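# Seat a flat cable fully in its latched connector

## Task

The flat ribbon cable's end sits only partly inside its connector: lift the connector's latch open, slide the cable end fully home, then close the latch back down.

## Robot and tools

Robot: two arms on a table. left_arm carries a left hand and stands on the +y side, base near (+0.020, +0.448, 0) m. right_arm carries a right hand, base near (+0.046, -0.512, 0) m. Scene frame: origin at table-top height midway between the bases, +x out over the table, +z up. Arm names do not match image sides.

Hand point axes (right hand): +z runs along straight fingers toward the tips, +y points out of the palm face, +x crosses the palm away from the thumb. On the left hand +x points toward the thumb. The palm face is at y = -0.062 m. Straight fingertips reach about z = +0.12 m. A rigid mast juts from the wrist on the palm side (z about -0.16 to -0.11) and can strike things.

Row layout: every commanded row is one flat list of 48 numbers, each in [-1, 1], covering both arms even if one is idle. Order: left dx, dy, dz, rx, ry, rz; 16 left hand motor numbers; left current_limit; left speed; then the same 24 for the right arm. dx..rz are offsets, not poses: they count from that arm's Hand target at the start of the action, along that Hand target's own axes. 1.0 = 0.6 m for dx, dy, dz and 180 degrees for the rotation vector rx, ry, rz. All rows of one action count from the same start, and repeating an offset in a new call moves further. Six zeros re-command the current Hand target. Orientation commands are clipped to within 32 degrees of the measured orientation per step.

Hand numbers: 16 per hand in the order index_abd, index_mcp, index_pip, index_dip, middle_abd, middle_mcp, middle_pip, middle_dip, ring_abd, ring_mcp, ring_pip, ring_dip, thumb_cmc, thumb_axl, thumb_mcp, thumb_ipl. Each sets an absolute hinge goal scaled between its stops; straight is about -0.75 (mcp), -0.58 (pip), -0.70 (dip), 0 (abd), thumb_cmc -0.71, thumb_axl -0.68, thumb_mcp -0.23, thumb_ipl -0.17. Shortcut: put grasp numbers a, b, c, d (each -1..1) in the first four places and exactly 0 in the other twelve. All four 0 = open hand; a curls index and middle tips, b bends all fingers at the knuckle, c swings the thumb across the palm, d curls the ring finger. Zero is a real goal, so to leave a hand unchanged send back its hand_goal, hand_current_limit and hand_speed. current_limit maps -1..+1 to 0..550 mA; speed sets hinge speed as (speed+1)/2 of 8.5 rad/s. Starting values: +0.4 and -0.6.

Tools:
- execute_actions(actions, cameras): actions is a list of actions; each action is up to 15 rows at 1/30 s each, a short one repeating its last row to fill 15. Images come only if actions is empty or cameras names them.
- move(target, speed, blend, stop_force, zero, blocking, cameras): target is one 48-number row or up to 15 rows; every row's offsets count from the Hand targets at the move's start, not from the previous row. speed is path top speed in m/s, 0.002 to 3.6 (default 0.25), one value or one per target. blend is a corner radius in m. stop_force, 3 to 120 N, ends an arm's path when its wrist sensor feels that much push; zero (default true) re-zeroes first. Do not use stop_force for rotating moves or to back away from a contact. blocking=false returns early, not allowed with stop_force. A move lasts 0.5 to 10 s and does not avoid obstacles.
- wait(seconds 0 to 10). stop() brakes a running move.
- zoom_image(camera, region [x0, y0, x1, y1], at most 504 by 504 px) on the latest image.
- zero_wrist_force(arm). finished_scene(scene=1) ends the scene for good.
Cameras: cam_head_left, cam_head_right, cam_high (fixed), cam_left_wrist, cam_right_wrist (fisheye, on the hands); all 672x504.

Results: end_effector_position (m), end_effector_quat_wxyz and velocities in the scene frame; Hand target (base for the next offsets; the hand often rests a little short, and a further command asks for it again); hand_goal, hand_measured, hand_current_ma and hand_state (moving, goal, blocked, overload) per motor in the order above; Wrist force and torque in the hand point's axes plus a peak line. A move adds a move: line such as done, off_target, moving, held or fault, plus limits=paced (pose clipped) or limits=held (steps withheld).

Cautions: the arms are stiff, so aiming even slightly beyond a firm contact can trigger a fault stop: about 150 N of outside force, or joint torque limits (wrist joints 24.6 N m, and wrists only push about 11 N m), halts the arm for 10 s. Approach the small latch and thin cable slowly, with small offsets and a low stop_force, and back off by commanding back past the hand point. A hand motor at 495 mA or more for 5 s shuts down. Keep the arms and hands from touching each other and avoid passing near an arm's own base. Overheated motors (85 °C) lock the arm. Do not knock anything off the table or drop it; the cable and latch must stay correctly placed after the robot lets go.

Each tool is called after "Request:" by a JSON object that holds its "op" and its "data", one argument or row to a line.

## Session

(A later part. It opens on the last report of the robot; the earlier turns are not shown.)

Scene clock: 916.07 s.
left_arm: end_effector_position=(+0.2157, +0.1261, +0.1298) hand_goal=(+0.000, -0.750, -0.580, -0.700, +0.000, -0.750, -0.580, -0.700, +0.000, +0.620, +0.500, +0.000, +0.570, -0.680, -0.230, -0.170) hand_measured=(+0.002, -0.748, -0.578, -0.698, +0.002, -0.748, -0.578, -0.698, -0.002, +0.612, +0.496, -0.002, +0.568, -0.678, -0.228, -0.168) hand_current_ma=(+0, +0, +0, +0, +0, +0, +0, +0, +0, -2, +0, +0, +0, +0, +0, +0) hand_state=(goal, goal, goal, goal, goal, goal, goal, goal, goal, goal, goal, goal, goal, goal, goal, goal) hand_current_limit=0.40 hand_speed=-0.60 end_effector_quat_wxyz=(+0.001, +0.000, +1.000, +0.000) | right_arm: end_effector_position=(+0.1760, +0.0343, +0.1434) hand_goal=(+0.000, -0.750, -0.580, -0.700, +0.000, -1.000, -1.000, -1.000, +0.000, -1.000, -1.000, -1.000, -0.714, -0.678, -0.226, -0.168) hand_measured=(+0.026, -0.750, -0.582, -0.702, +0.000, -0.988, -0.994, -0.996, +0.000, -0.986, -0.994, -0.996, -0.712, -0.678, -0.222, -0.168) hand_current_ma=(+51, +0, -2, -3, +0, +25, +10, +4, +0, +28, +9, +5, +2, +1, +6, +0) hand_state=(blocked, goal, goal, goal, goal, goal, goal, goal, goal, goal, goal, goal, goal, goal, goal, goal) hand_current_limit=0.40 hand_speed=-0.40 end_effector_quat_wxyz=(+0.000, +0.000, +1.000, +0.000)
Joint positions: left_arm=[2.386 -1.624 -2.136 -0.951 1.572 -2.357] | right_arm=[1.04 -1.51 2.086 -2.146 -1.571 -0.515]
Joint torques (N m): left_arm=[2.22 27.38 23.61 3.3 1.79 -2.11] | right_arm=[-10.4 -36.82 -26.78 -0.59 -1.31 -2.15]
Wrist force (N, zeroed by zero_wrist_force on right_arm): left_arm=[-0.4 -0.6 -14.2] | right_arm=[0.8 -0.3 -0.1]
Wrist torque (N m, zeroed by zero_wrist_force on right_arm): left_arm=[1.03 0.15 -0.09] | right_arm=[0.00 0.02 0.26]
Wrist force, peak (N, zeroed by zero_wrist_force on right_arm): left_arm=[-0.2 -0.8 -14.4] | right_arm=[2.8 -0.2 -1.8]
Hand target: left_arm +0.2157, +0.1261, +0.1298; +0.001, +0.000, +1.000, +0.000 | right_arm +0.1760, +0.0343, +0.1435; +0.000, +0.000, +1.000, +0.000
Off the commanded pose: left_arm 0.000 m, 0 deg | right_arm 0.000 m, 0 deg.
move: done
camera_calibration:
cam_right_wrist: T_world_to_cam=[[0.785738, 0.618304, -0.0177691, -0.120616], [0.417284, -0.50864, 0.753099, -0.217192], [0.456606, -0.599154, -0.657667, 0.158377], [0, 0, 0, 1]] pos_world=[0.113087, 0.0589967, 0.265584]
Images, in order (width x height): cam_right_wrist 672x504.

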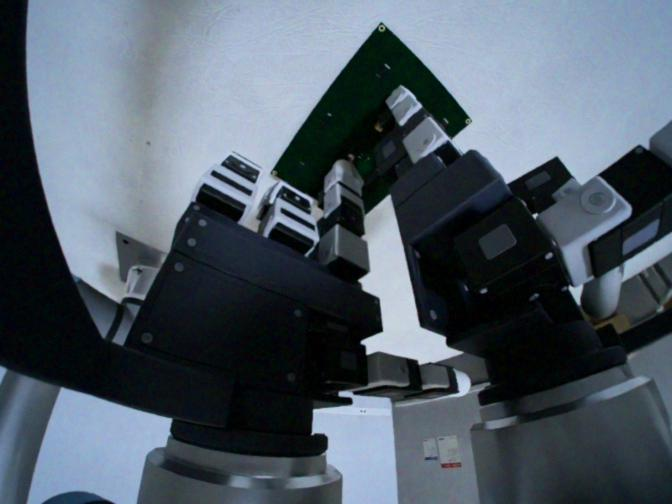

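Request:
{"op": "move", "data": {
  "target": [
    [0,0,0,0,0,0,0,-0.75,-0.58,-0.70,0,-0.75,-0.58,-0.70,0,0.62,0.5,0.001,0.571,-0.68,-0.23,-0.17,0.4,-0.6,0.025,0,0,0,0,0,0,-0.75,-0.58,-0.70,0,-1,-1,-1,0,-1,-1,-1,-0.714,-0.678,-0.226,-0.168,0.4,-0.4],
    [0,0,0,0,0,0,0,-0.75,-0.58,-0.70,0,-0.75,-0.58,-0.70,0,0.62,0.5,0.001,0.571,-0.68,-0.23,-0.17,0.4,-0.6,0.025,0,-0.1,0,0,0,0,-0.75,-0.58,-0.70,0,-1,-1,-1,0,-1,-1,-1,-0.714,-0.678,-0.226,-0.168,0.4,-0.4],
    [0,0,0,0,0,0,0,-0.75,-0.58,-0.70,0,-0.75,-0.58,-0.70,0,0.62,0.5,0.001,0.571,-0.68,-0.23,-0.17,0.4,-0.6,-0.0433,-0.1938,-0.1,0,0,0,0,-0.75,-0.58,-0.70,0,-1,-1,-1,0,-1,-1,-1,-0.714,-0.678,-0.226,-0.168,0.4,-0.4]
  ],
  "speed": [0.05,0.12,0.2],
  "blend": [0.005,0.01,0]
}}

Request:
{"op": "move", "data": {
  "target": [
    [0,0,0,0,0,0,0,-0.75,-0.58,-0.70,0,-0.75,-0.58,-0.70,0,0.62,0.5,0.001,0.571,-0.68,-0.23,-0.17,0.4,-0.6,0,0,0,0,0,0,0,0.62,0.5,0,0,0.62,0.5,0,0,0.62,0.5,0,-0.714,-0.678,-0.226,-0.168,0.4,-0.2],
    [0,0,0,0,0,0,0,-0.75,-0.58,-0.70,0,-0.75,-0.58,-0.70,0,0.62,0.5,0.001,0.571,-0.68,-0.23,-0.17,0.4,-0.6,0,0,0.27,0,0,0,0,0.62,0.5,0,0,0.62,0.5,0,0,0.62,0.5,0,-0.714,-0.678,-0.226,-0.168,0.4,-0.2]
  ],
  "speed": 0.15,
  "cameras": ["cam_right_wrist"]
}}

Request:
{"op": "zoom_image", "data": {
  "camera": "cam_right_wrist",
  "region": [340, 90, 460, 210]
}}

Scene clock: 932.27 s.
left_arm: end_effector_position=(+0.2157, +0.1261, +0.1298) hand_goal=(+0.000, -0.750, -0.580, -0.700, +0.000, -0.750, -0.580, -0.700, +0.000, +0.620, +0.500, +0.000, +0.570, -0.680, -0.230, -0.170) hand_measured=(+0.002, -0.748, -0.578, -0.698, +0.002, -0.748, -0.578, -0.698, -0.002, +0.612, +0.496, -0.002, +0.568, -0.678, -0.228, -0.168) hand_current_ma=(+0, +0, +0, +0, +0, +0, +0, +0, +0, -2, +0, +0, +0, +0, +0, +0) hand_state=(goal, goal, goal, goal, goal, goal, goal, goal, goal, goal, goal, goal, goal, goal, goal, goal) hand_current_limit=0.40 hand_speed=-0.60 end_effector_quat_wxyz=(+0.001, +0.000, +1.000, +0.000) | right_arm: end_effector_position=(+0.2019, -0.0818, +0.2036) hand_goal=(+0.000, -0.750, -0.580, -0.700, +0.000, -1.000, -1.000, -1.000, +0.000, -1.000, -1.000, -1.000, -0.714, -0.678, -0.226, -0.168) hand_measured=(+0.004, -0.750, -0.582, -0.702, +0.000, -0.988, -0.994, -0.996, +0.000, -0.986, -0.994, -0.996, -0.712, -0.678, -0.222, -0.168) hand_current_ma=(+4, +0, -2, -3, +0, +25, +10, +4, +0, +27, +9, +5, +2, +1, +6, +0) hand_state=(goal, goal, goal, goal, goal, goal, goal, goal, goal, goal, goal, goal, goal, goal, goal, goal) hand_current_limit=0.40 hand_speed=-0.40 end_effector_quat_wxyz=(+0.000, +0.000, +1.000, +0.000)
Joint positions: left_arm=[2.386 -1.624 -2.136 -0.951 1.572 -2.357] | right_arm=[0.816 -1.863 2.218 -1.925 -1.571 -0.738]
Joint torques (N m): left_arm=[2.65 27.41 18.86 3.16 1.57 -2.25] | right_arm=[-12.23 -22.83 -15.33 -0.11 2.02 -2.14]
Wrist force (N, zeroed by zero_wrist_force on right_arm): left_arm=[-0.2 -0.8 -14.3] | right_arm=[0.9 -0.4 0.2]
Wrist torque (N m, zeroed by zero_wrist_force on right_arm): left_arm=[1.01 0.13 -0.07] | right_arm=[-0.10 -0.14 0.25]
Wrist force, peak (N, zeroed by zero_wrist_force on right_arm): left_arm=[-0.3 -0.6 -14.6] | right_arm=[0.4 1.0 -0.7]
Hand target: left_arm +0.2157, +0.1261, +0.1298; +0.001, +0.000, +1.000, +0.000 | right_arm +0.2020, -0.0819, +0.2036; +0.000, +0.000, +1.000, +0.000
Off the commanded pose: left_arm 0.000 m, 0 deg | right_arm 0.000 m, 0 deg.
move: done

Scene clock: 935.03 s.
left_arm: end_effector_position=(+0.2157, +0.1261, +0.1298) hand_goal=(+0.000, -0.750, -0.580, -0.700, +0.000, -0.750, -0.580, -0.700, +0.000, +0.620, +0.500, +0.000, +0.570, -0.680, -0.230, -0.170) hand_measured=(+0.002, -0.748, -0.578, -0.698, +0.002, -0.748, -0.578, -0.698, -0.002, +0.612, +0.496, -0.002, +0.568, -0.678, -0.228, -0.168) hand_current_ma=(+0, +0, +0, +0, +0, +0, +0, +0, +0, -2, +0, +0, +0, +0, +0, +0) hand_state=(goal, goal, goal, goal, goal, goal, goal, goal, goal, goal, goal, goal, goal, goal, goal, goal) hand_current_limit=0.40 hand_speed=-0.60 end_effector_quat_wxyz=(+0.001, +0.000, +1.000, +0.000) | right_arm: end_effector_position=(+0.2020, -0.0821, +0.0417) hand_goal=(+0.000, +0.620, +0.500, +0.000, +0.000, +0.620, +0.500, +0.000, +0.000, +0.620, +0.500, +0.000, -0.714, -0.678, -0.226, -0.168) hand_measured=(+0.004, +0.604, +0.498, -0.002, +0.000, +0.602, +0.496, -0.002, +0.000, +0.600, +0.496, -0.002, -0.712, -0.678, -0.222, -0.168) hand_current_ma=(+4, -37, -4, -3, +0, -43, -5, -3, +0, -48, -4, -4, +2, +1, +6, +0) hand_state=(goal, goal, goal, goal, goal, goal, goal, goal, goal, blocked, goal, goal, goal, goal, goal, goal) hand_current_limit=0.40 hand_speed=-0.20 end_effector_quat_wxyz=(+0.000, +0.000, +1.000, +0.000)
Joint positions: left_arm=[2.386 -1.624 -2.136 -0.951 1.572 -2.357] | right_arm=[0.816 -1.541 2.477 -2.507 -1.571 -0.739]
Joint torques (N m): left_arm=[2.81 26.05 15.56 3.24 1.64 -2.4] | right_arm=[11.43 -3.45 -7.76 -5.64 2.11 1.99]
Wrist force (N, zeroed by zero_wrist_force on right_arm): left_arm=[-0.3 -0.7 -14.4] | right_arm=[0.5 0.5 0.1]
Wrist torque (N m, zeroed by zero_wrist_force on right_arm): left_arm=[1.04 0.14 -0.08] | right_arm=[0.27 -0.07 0.02]
Wrist force, peak (N, zeroed by zero_wrist_force on right_arm): left_arm=[-0.1 -0.8 -14.5] | right_arm=[0.5 -1.4 -0.3]
Hand target: left_arm +0.2157, +0.1261, +0.1298; +0.001, +0.000, +1.000, +0.000 | right_arm +0.2020, -0.0820, +0.0416; +0.000, +0.000, +1.000, +0.000
Off the commanded pose: left_arm 0.000 m, 0 deg | right_arm 0.000 m, 0 deg.
move: done
camera_calibration:
cam_right_wrist: T_world_to_cam=[[0.785712, 0.618336, -0.0178154, -0.0709301], [0.417333, -0.508602, 0.753099, -0.210611], [0.456607, -0.599154, -0.657666, 0.00993926], [0, 0, 0, 1]] pos_world=[0.139087, -0.0573032, 0.163884]
Images, in order (width x height): cam_right_wrist 672x504.

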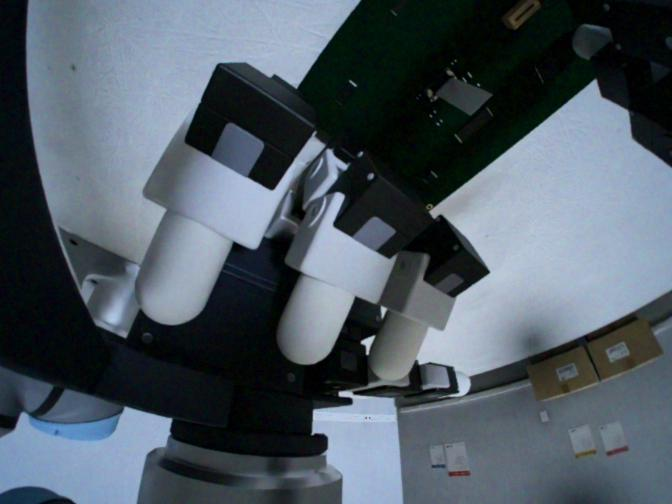

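Scaled by 4.200 from the camera's 672x504 image, which has a finer 960x720 frame.

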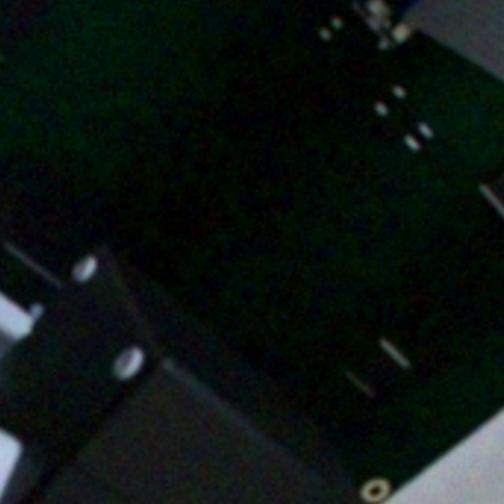

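Request:
{"op": "zoom_image", "data": {
  "camera": "cam_right_wrist",
  "region": [415, 55, 505, 145]
}}

Request:
{"op": "zoom_image", "data": {
  "camera": "cam_right_wrist",
  "region": [425, 65, 465, 105]
}}

Scaled by 5.600 from the camera's 672x504 image, which has a finer 960x720 frame.

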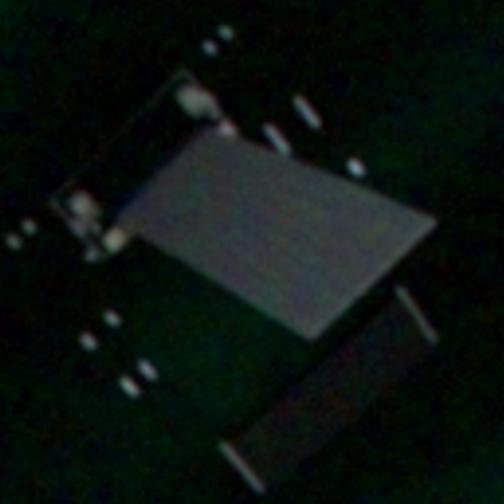

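Scaled by 12.600 from the camera's 672x504 image, which has a finer 960x720 frame.

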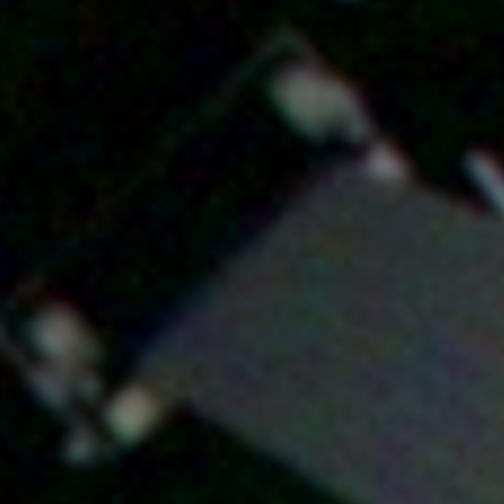

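Request:
{"op": "move", "data": {
  "target": [
    [0,0,0,0,0,0,0,-0.75,-0.58,-0.70,0,-0.75,-0.58,-0.70,0,0.62,0.5,0.001,0.571,-0.68,-0.23,-0.17,0.4,-0.6,0,0,-0.2972,0,0,0,0,0.62,0.5,0,0,0.62,0.5,0,0,0.62,0.5,0,-0.714,-0.678,-0.226,-0.168,0.4,-0.2],
    [0,0,0,0,0,0,0,-0.75,-0.58,-0.70,0,-0.75,-0.58,-0.70,0,0.62,0.5,0.001,0.571,-0.68,-0.23,-0.17,0.4,-0.6,0.0867,0.1942,-0.2972,0,0,0,0,-0.75,-0.58,-0.70,0,0.62,0.5,0,0,0.62,0.5,0,-0.714,-0.678,-0.226,-0.168,0.5,-0.2],
    [0,0,0,0,0,0,0,-0.75,-0.58,-0.70,0,-0.75,-0.58,-0.70,0,0.62,0.5,0.001,0.571,-0.68,-0.23,-0.17,0.4,-0.6,0.0867,0.1942,-0.1488,0,0,0,0,-0.75,-0.58,-0.70,0,0.62,0.5,0,0,0.62,0.5,0,-0.714,-0.678,-0.226,-0.168,0.5,-0.2]
  ],
  "speed": [0.2,0.2,0.12],
  "blend": [0.02,0,0]
}}

Request:
{"op": "zero_wrist_force", "data": {
  "arm": "right_arm"
}}

Request:
{"op": "move", "data": {
  "target": [0,0,0,0,0,0,0,-0.75,-0.58,-0.70,0,-0.75,-0.58,-0.70,0,0.62,0.5,0.001,0.571,-0.68,-0.23,-0.17,0.4,-0.6,-0.0533,0,0,0,0,0,0,-0.75,-0.58,-0.70,0,0.62,0.5,0,0,0.62,0.5,0,-0.714,-0.678,-0.226,-0.168,0.5,-0.2],
  "speed": 0.012,
  "stop_force": 6,
  "cameras": ["cam_right_wrist"]
}}

Scene clock: 996.70 s.
left_arm: end_effector_position=(+0.2157, +0.1261, +0.1298) hand_goal=(+0.000, -0.750, -0.580, -0.700, +0.000, -0.750, -0.580, -0.700, +0.000, +0.620, +0.500, +0.000, +0.570, -0.680, -0.230, -0.170) hand_measured=(+0.002, -0.748, -0.578, -0.698, +0.002, -0.748, -0.578, -0.698, -0.002, +0.612, +0.496, -0.002, +0.568, -0.678, -0.228, -0.168) hand_current_ma=(+0, +0, +0, +0, +0, +0, +0, +0, +0, -2, +0, +0, +0, +0, +0, +0) hand_state=(goal, goal, goal, goal, goal, goal, goal, goal, goal, goal, goal, goal, goal, goal, goal, goal) hand_current_limit=0.40 hand_speed=-0.60 end_effector_quat_wxyz=(+0.001, +0.000, +1.000, +0.000) | right_arm: end_effector_position=(+0.1659, -0.0064, +0.2202) hand_goal=(+0.000, +0.620, +0.500, +0.000, +0.000, +0.620, +0.500, +0.000, +0.000, +0.620, +0.500, +0.000, -0.714, -0.678, -0.226, -0.168) hand_measured=(+0.004, +0.604, +0.498, -0.002, +0.000, +0.602, +0.496, -0.002, +0.000, +0.600, +0.496, -0.002, -0.712, -0.678, -0.222, -0.168) hand_current_ma=(+4, -35, -3, -3, +0, -41, -5, -3, +0, -45, -4, -4, +2, +1, +6, +0) hand_state=(goal, goal, goal, goal, goal, goal, goal, goal, goal, goal, goal, goal, goal, goal, goal, goal) hand_current_limit=0.40 hand_speed=-0.20 end_effector_quat_wxyz=(-0.001, -0.002, +1.000, +0.002)
Joint positions: left_arm=[2.386 -1.624 -2.136 -0.951 1.572 -2.357] | right_arm=[1.01 -1.71 2.059 -1.923 -1.568 -0.548]
Joint torques (N m): left_arm=[2.6 25.55 11.71 3.59 1.6 -2.22] | right_arm=[-10.27 -28.67 -17.23 -0.44 -1.22 -2.17]
Wrist force (N, zeroed by zero_wrist_force on right_arm): left_arm=[-0.1 -0.7 -14.3] | right_arm=[0.0 -0.3 -0.4]
Wrist torque (N m, zeroed by zero_wrist_force on right_arm): left_arm=[1.03 0.11 -0.06] | right_arm=[0.20 0.00 0.17]
Wrist force, peak (N, zeroed by zero_wrist_force on right_arm): left_arm=[-0.3 -0.7 -14.6] | right_arm=[2.0 4.9 -0.5]
Hand target: left_arm +0.2157, +0.1261, +0.1298; +0.001, +0.000, +1.000, +0.000 | right_arm +0.1660, -0.0066, +0.2202; -0.001, -0.002, +1.000, +0.002 (not the last commanded pose)
Off the commanded pose: left_arm 0.000 m, 0 deg | right_arm 0.100 m, 0 deg.
move: held (right_arm; a check stopped the path); path passed 1 of 3 targets; target 2's new numbers were not sent; limits=held
pose unreachable (right arm): on one or more control steps of this call, first in action 0 (counted from 0), this arm could not follow its commanded pose, so it was not sent that pose on those steps. It may still have moved: this result reports where it is.
cause: moving toward the commanded pose would bring a part of the arm too close to another arm (a part of this arm just beyond joint 6 (wrist 3) and a part of the left arm just beyond its joint 6 (wrist 3), 35 mm apart when this arm was first held).

Wrist force sensor zeroed.

Scene clock: 997.87 s.
left_arm: end_effector_position=(+0.2157, +0.1261, +0.1298) hand_goal=(+0.000, -0.750, -0.580, -0.700, +0.000, -0.750, -0.580, -0.700, +0.000, +0.620, +0.500, +0.000, +0.570, -0.680, -0.230, -0.170) hand_measured=(+0.002, -0.748, -0.578, -0.698, +0.002, -0.748, -0.578, -0.698, -0.002, +0.612, +0.496, -0.002, +0.568, -0.678, -0.228, -0.168) hand_current_ma=(+0, +0, +0, +0, +0, +0, +0, +0, +0, -2, +0, +0, +0, +0, +0, +0) hand_state=(goal, goal, goal, goal, goal, goal, goal, goal, goal, goal, goal, goal, goal, goal, goal, goal) hand_current_limit=0.40 hand_speed=-0.60 end_effector_quat_wxyz=(+0.001, +0.000, +1.000, +0.000) | right_arm: end_effector_position=(+0.1660, -0.0065, +0.2202) hand_goal=(+0.000, -0.750, -0.580, -0.700, +0.000, +0.620, +0.500, +0.000, +0.000, +0.620, +0.500, +0.000, -0.714, -0.678, -0.226, -0.168) hand_measured=(-0.002, +0.306, +0.164, -0.698, +0.000, +0.602, +0.496, -0.002, +0.000, +0.600, +0.498, -0.002, -0.712, -0.678, -0.222, -0.168) hand_current_ma=(-2, +412, +412, +3, +0, -41, -4, -3, +0, -45, -4, -4, +2, +1, +6, +0) hand_state=(goal, blocked, blocked, goal, goal, goal, goal, goal, goal, goal, goal, goal, goal, goal, goal, goal) hand_current_limit=0.50 hand_speed=-0.20 end_effector_quat_wxyz=(-0.001, -0.002, +1.000, +0.002)
Joint positions: left_arm=[2.386 -1.624 -2.136 -0.951 1.572 -2.357] | right_arm=[1.01 -1.71 2.059 -1.923 -1.568 -0.548]
Joint torques (N m): left_arm=[3.21 25.33 8.9 3.25 -2.03 -2.34] | right_arm=[12.36 -19.94 -21.99 -7.43 2.78 1.42]
Wrist force (N, zeroed by zero_wrist_force on right_arm): left_arm=[-0.9 14.6 -10.8] | right_arm=[1.0 -14.7 -4.9]
Wrist torque (N m, zeroed by zero_wrist_force on right_arm): left_arm=[2.36 0.10 0.08] | right_arm=[-0.55 -0.14 0.29]
Wrist force, peak (N, zeroed by zero_wrist_force on right_arm): left_arm=[-0.8 14.6 -11.0] | right_arm=[0.7 -14.9 -4.9]
Hand target: left_arm +0.2157, +0.1261, +0.1298; +0.001, +0.000, +1.000, +0.000 | right_arm +0.1660, -0.0065, +0.2202; -0.001, -0.002, +1.000, +0.002 (not the last commanded pose)
Off the commanded pose: left_arm 0.000 m, 0 deg | right_arm 0.032 m, 0 deg.
move: held (right_arm; a check stopped the path); limits=held
pose unreachable (right arm): on one or more control steps of this call, first in action 0 (counted from 0), this arm could not follow its commanded pose, so it was not sent that pose on those steps. It may still have moved: this result reports where it is.
cause: moving toward the commanded pose would bring a part of the arm too close to another arm (a part of this arm just beyond joint 6 (wrist 3) and a part of the left arm just beyond its joint 6 (wrist 3), 21 mm apart when this arm was first held).
camera_calibration:
cam_right_wrist: T_world_to_cam=[[0.783795, 0.620817, -0.0158804, -0.0862363], [0.419768, -0.510775, 0.750269, -0.291459], [0.457669, -0.594723, -0.660942, 0.189557], [0, 0, 0, 1]] pos_world=[0.103182, 0.0174015, 0.342589]
Images, in order (width x height): cam_right_wrist 672x504.

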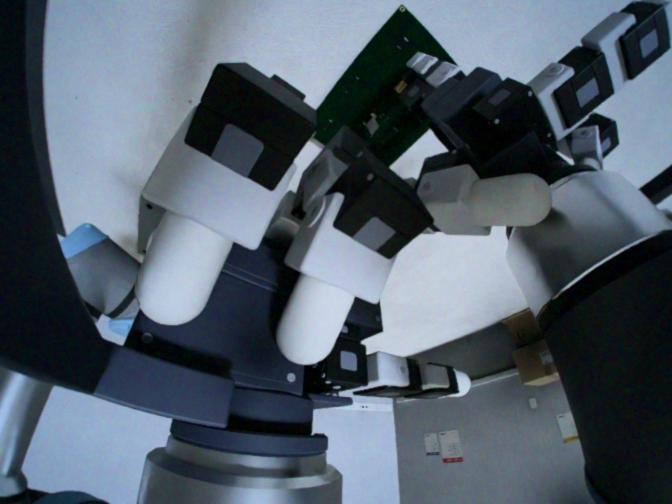

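Request:
{"op": "move", "data": {
  "target": [0,0,0,0,0,0,0,-0.75,-0.58,-0.70,0,-0.75,-0.58,-0.70,0,0.62,0.5,0.001,0.571,-0.68,-0.23,-0.17,0.4,-0.6,0.03,-0.1333,0,0,0,0,0,0.62,0.5,0,0,0.62,0.5,0,0,0.62,0.5,0,-0.714,-0.678,-0.226,-0.168,0.5,-0.2],
  "speed": 0.1
}}

Scene clock: 1005.07 s.
left_arm: end_effector_position=(+0.2157, +0.1261, +0.1298) hand_goal=(+0.000, -0.750, -0.580, -0.700, +0.000, -0.750, -0.580, -0.700, +0.000, +0.620, +0.500, +0.000, +0.570, -0.680, -0.230, -0.170) hand_measured=(+0.002, -0.748, -0.578, -0.698, +0.002, -0.748, -0.578, -0.698, -0.002, +0.612, +0.496, -0.002, +0.568, -0.678, -0.228, -0.168) hand_current_ma=(+0, +0, +0, +0, +0, +0, +0, +0, +0, -2, +0, +0, +0, +0, +0, +0) hand_state=(goal, goal, goal, goal, goal, goal, goal, goal, goal, goal, goal, goal, goal, goal, goal, goal) hand_current_limit=0.40 hand_speed=-0.60 end_effector_quat_wxyz=(+0.001, +0.000, +1.000, +0.000) | right_arm: end_effector_position=(+0.1483, -0.0864, +0.2199) hand_goal=(+0.000, +0.620, +0.500, +0.000, +0.000, +0.620, +0.500, +0.000, +0.000, +0.620, +0.500, +0.000, -0.714, -0.678, -0.226, -0.168) hand_measured=(-0.002, +0.604, +0.498, -0.002, +0.000, +0.602, +0.496, -0.002, +0.000, +0.600, +0.498, -0.002, -0.712, -0.678, -0.222, -0.168) hand_current_ma=(-3, -38, -4, -3, +0, -41, -4, -3, +0, -45, -4, -4, +2, +1, +6, +0) hand_state=(goal, goal, goal, goal, goal, goal, goal, goal, goal, goal, goal, goal, goal, goal, goal, goal) hand_current_limit=0.50 hand_speed=-0.20 end_effector_quat_wxyz=(-0.001, -0.002, +1.000, +0.002)
Joint positions: left_arm=[2.386 -1.624 -2.136 -0.951 1.572 -2.357] | right_arm=[0.929 -1.942 2.225 -1.857 -1.568 -0.628]
Joint torques (N m): left_arm=[2.35 26.03 7.68 3.16 1.69 -2.29] | right_arm=[-10.83 -21.29 -15.85 -0.48 2.13 -2.21]
Wrist force (N, zeroed by zero_wrist_force on right_arm): left_arm=[-0.2 -0.5 -13.9] | right_arm=[0.4 0.1 0.3]
Wrist torque (N m, zeroed by zero_wrist_force on right_arm): left_arm=[1.00 0.15 -0.07] | right_arm=[-0.01 -0.05 0.04]
Wrist force, peak (N, zeroed by zero_wrist_force on right_arm): left_arm=[-0.8 14.3 -12.8] | right_arm=[0.9 -14.9 -5.2]
Hand target: left_arm +0.2157, +0.1261, +0.1298; +0.001, +0.000, +1.000, +0.000 | right_arm +0.1483, -0.0865, +0.2199; -0.001, -0.002, +1.000, +0.002
Off the commanded pose: left_arm 0.000 m, 0 deg | right_arm 0.000 m, 0 deg.
move: done

Request:
{"op": "move", "data": {
  "target": [
    [0,0,0,0,0,0,0,-0.75,-0.58,-0.70,0,-0.75,-0.58,-0.70,0,0.62,0.5,0.001,0.571,-0.68,-0.23,-0.17,0.4,-0.6,0,0,0,0,0,0,0,-0.75,-0.58,-0.70,0,0.62,0.5,0,0,0.62,0.5,0,-0.714,-0.678,-0.226,-0.168,0.5,-0.2],
    [0,0,0,0,0,0,0,-0.75,-0.58,-0.70,0,-0.75,-0.58,-0.70,0,0.62,0.5,0.001,0.571,-0.68,-0.23,-0.17,0.4,-0.6,0.0055,0.1017,-0.0502,0,0,0,0,-0.75,-0.58,-0.70,0,0.62,0.5,0,0,0.62,0.5,0,-0.714,-0.678,-0.226,-0.168,0.5,-0.2],
    [0,0,0,0,0,0,0,-0.75,-0.58,-0.70,0,-0.75,-0.58,-0.70,0,0.62,0.5,0.001,0.571,-0.68,-0.23,-0.17,0.4,-0.6,-0.0028,0.2015,0.0332,0,0,0,0,-0.75,-0.58,-0.70,0,0.62,0.5,0,0,0.62,0.5,0,-0.714,-0.678,-0.226,-0.168,0.5,-0.2],
    [0,0,0,0,0,0,0,-0.75,-0.58,-0.70,0,-0.75,-0.58,-0.70,0,0.62,0.5,0.001,0.571,-0.68,-0.23,-0.17,0.4,-0.6,-0.0028,0.2015,0.1482,0,0,0,0,-0.75,-0.58,-0.70,0,0.62,0.5,0,0,0.62,0.5,0,-0.714,-0.678,-0.226,-0.168,0.5,-0.2]
  ],
  "speed": [0.15,0.15,0.15,0.1],
  "blend": [0,0.02,0.01,0],
  "cameras": ["cam_right_wrist"]
}}

Scene clock: 1021.70 s.
left_arm: end_effector_position=(+0.2157, +0.1261, +0.1298) hand_goal=(+0.000, -0.750, -0.580, -0.700, +0.000, -0.750, -0.580, -0.700, +0.000, +0.620, +0.500, +0.000, +0.570, -0.680, -0.230, -0.170) hand_measured=(+0.002, -0.748, -0.578, -0.698, +0.002, -0.748, -0.578, -0.698, -0.002, +0.612, +0.496, -0.002, +0.568, -0.678, -0.228, -0.168) hand_current_ma=(+0, +0, +0, +0, +0, +0, +0, +0, +0, -2, +0, +0, +0, +0, +0, +0) hand_state=(goal, goal, goal, goal, goal, goal, goal, goal, goal, goal, goal, goal, goal, goal, goal, goal) hand_current_limit=0.40 hand_speed=-0.60 end_effector_quat_wxyz=(+0.001, +0.000, +1.000, +0.000) | right_arm: end_effector_position=(+0.1495, +0.0347, +0.1316) hand_goal=(+0.000, -0.750, -0.580, -0.700, +0.000, +0.620, +0.500, +0.000, +0.000, +0.620, +0.500, +0.000, -0.714, -0.678, -0.226, -0.168) hand_measured=(-0.002, -0.746, -0.578, -0.698, +0.000, +0.602, +0.496, -0.002, +0.000, +0.600, +0.498, -0.002, -0.712, -0.678, -0.222, -0.168) hand_current_ma=(-3, +5, +2, +3, +0, -41, -4, -3, +0, -45, -4, -4, +2, +1, +6, +0) hand_state=(goal, goal, goal, goal, goal, goal, goal, goal, goal, goal, goal, goal, goal, goal, goal, goal) hand_current_limit=0.50 hand_speed=-0.20 end_effector_quat_wxyz=(-0.001, -0.002, +1.000, +0.002)
Joint positions: left_arm=[2.386 -1.624 -2.136 -0.951 1.572 -2.357] | right_arm=[1.09 -1.505 2.119 -2.188 -1.568 -0.468]
Joint torques (N m): left_arm=[2.25 25.55 5.89 3.07 1.75 -1.87] | right_arm=[10.88 -8.25 -12.62 -6.07 1 1.91]
Wrist force (N, zeroed by zero_wrist_force on right_arm): left_arm=[-0.2 -0.4 -13.8] | right_arm=[0.2 0.2 0.5]
Wrist torque (N m, zeroed by zero_wrist_force on right_arm): left_arm=[1.00 0.15 -0.07] | right_arm=[-0.07 -0.03 -0.15]
Wrist force, peak (N, zeroed by zero_wrist_force on right_arm): left_arm=[-0.1 -0.5 -14.0] | right_arm=[0.4 0.2 1.2]
Hand target: left_arm +0.2157, +0.1261, +0.1298; +0.001, +0.000, +1.000, +0.000 | right_arm +0.1495, +0.0347, +0.1315; -0.001, -0.002, +1.000, +0.002
Off the commanded pose: left_arm 0.000 m, 0 deg | right_arm 0.000 m, 0 deg.
move: done
camera_calibration:
cam_right_wrist: T_world_to_cam=[[0.78383, 0.620771, -0.0159096, -0.100345], [0.419732, -0.510754, 0.750303, -0.196895], [0.457641, -0.594788, -0.660902, 0.163041], [0, 0, 0, 1]] pos_world=[0.0866823, 0.0587014, 0.253889]
Images, in order (width x height): cam_right_wrist 672x504.

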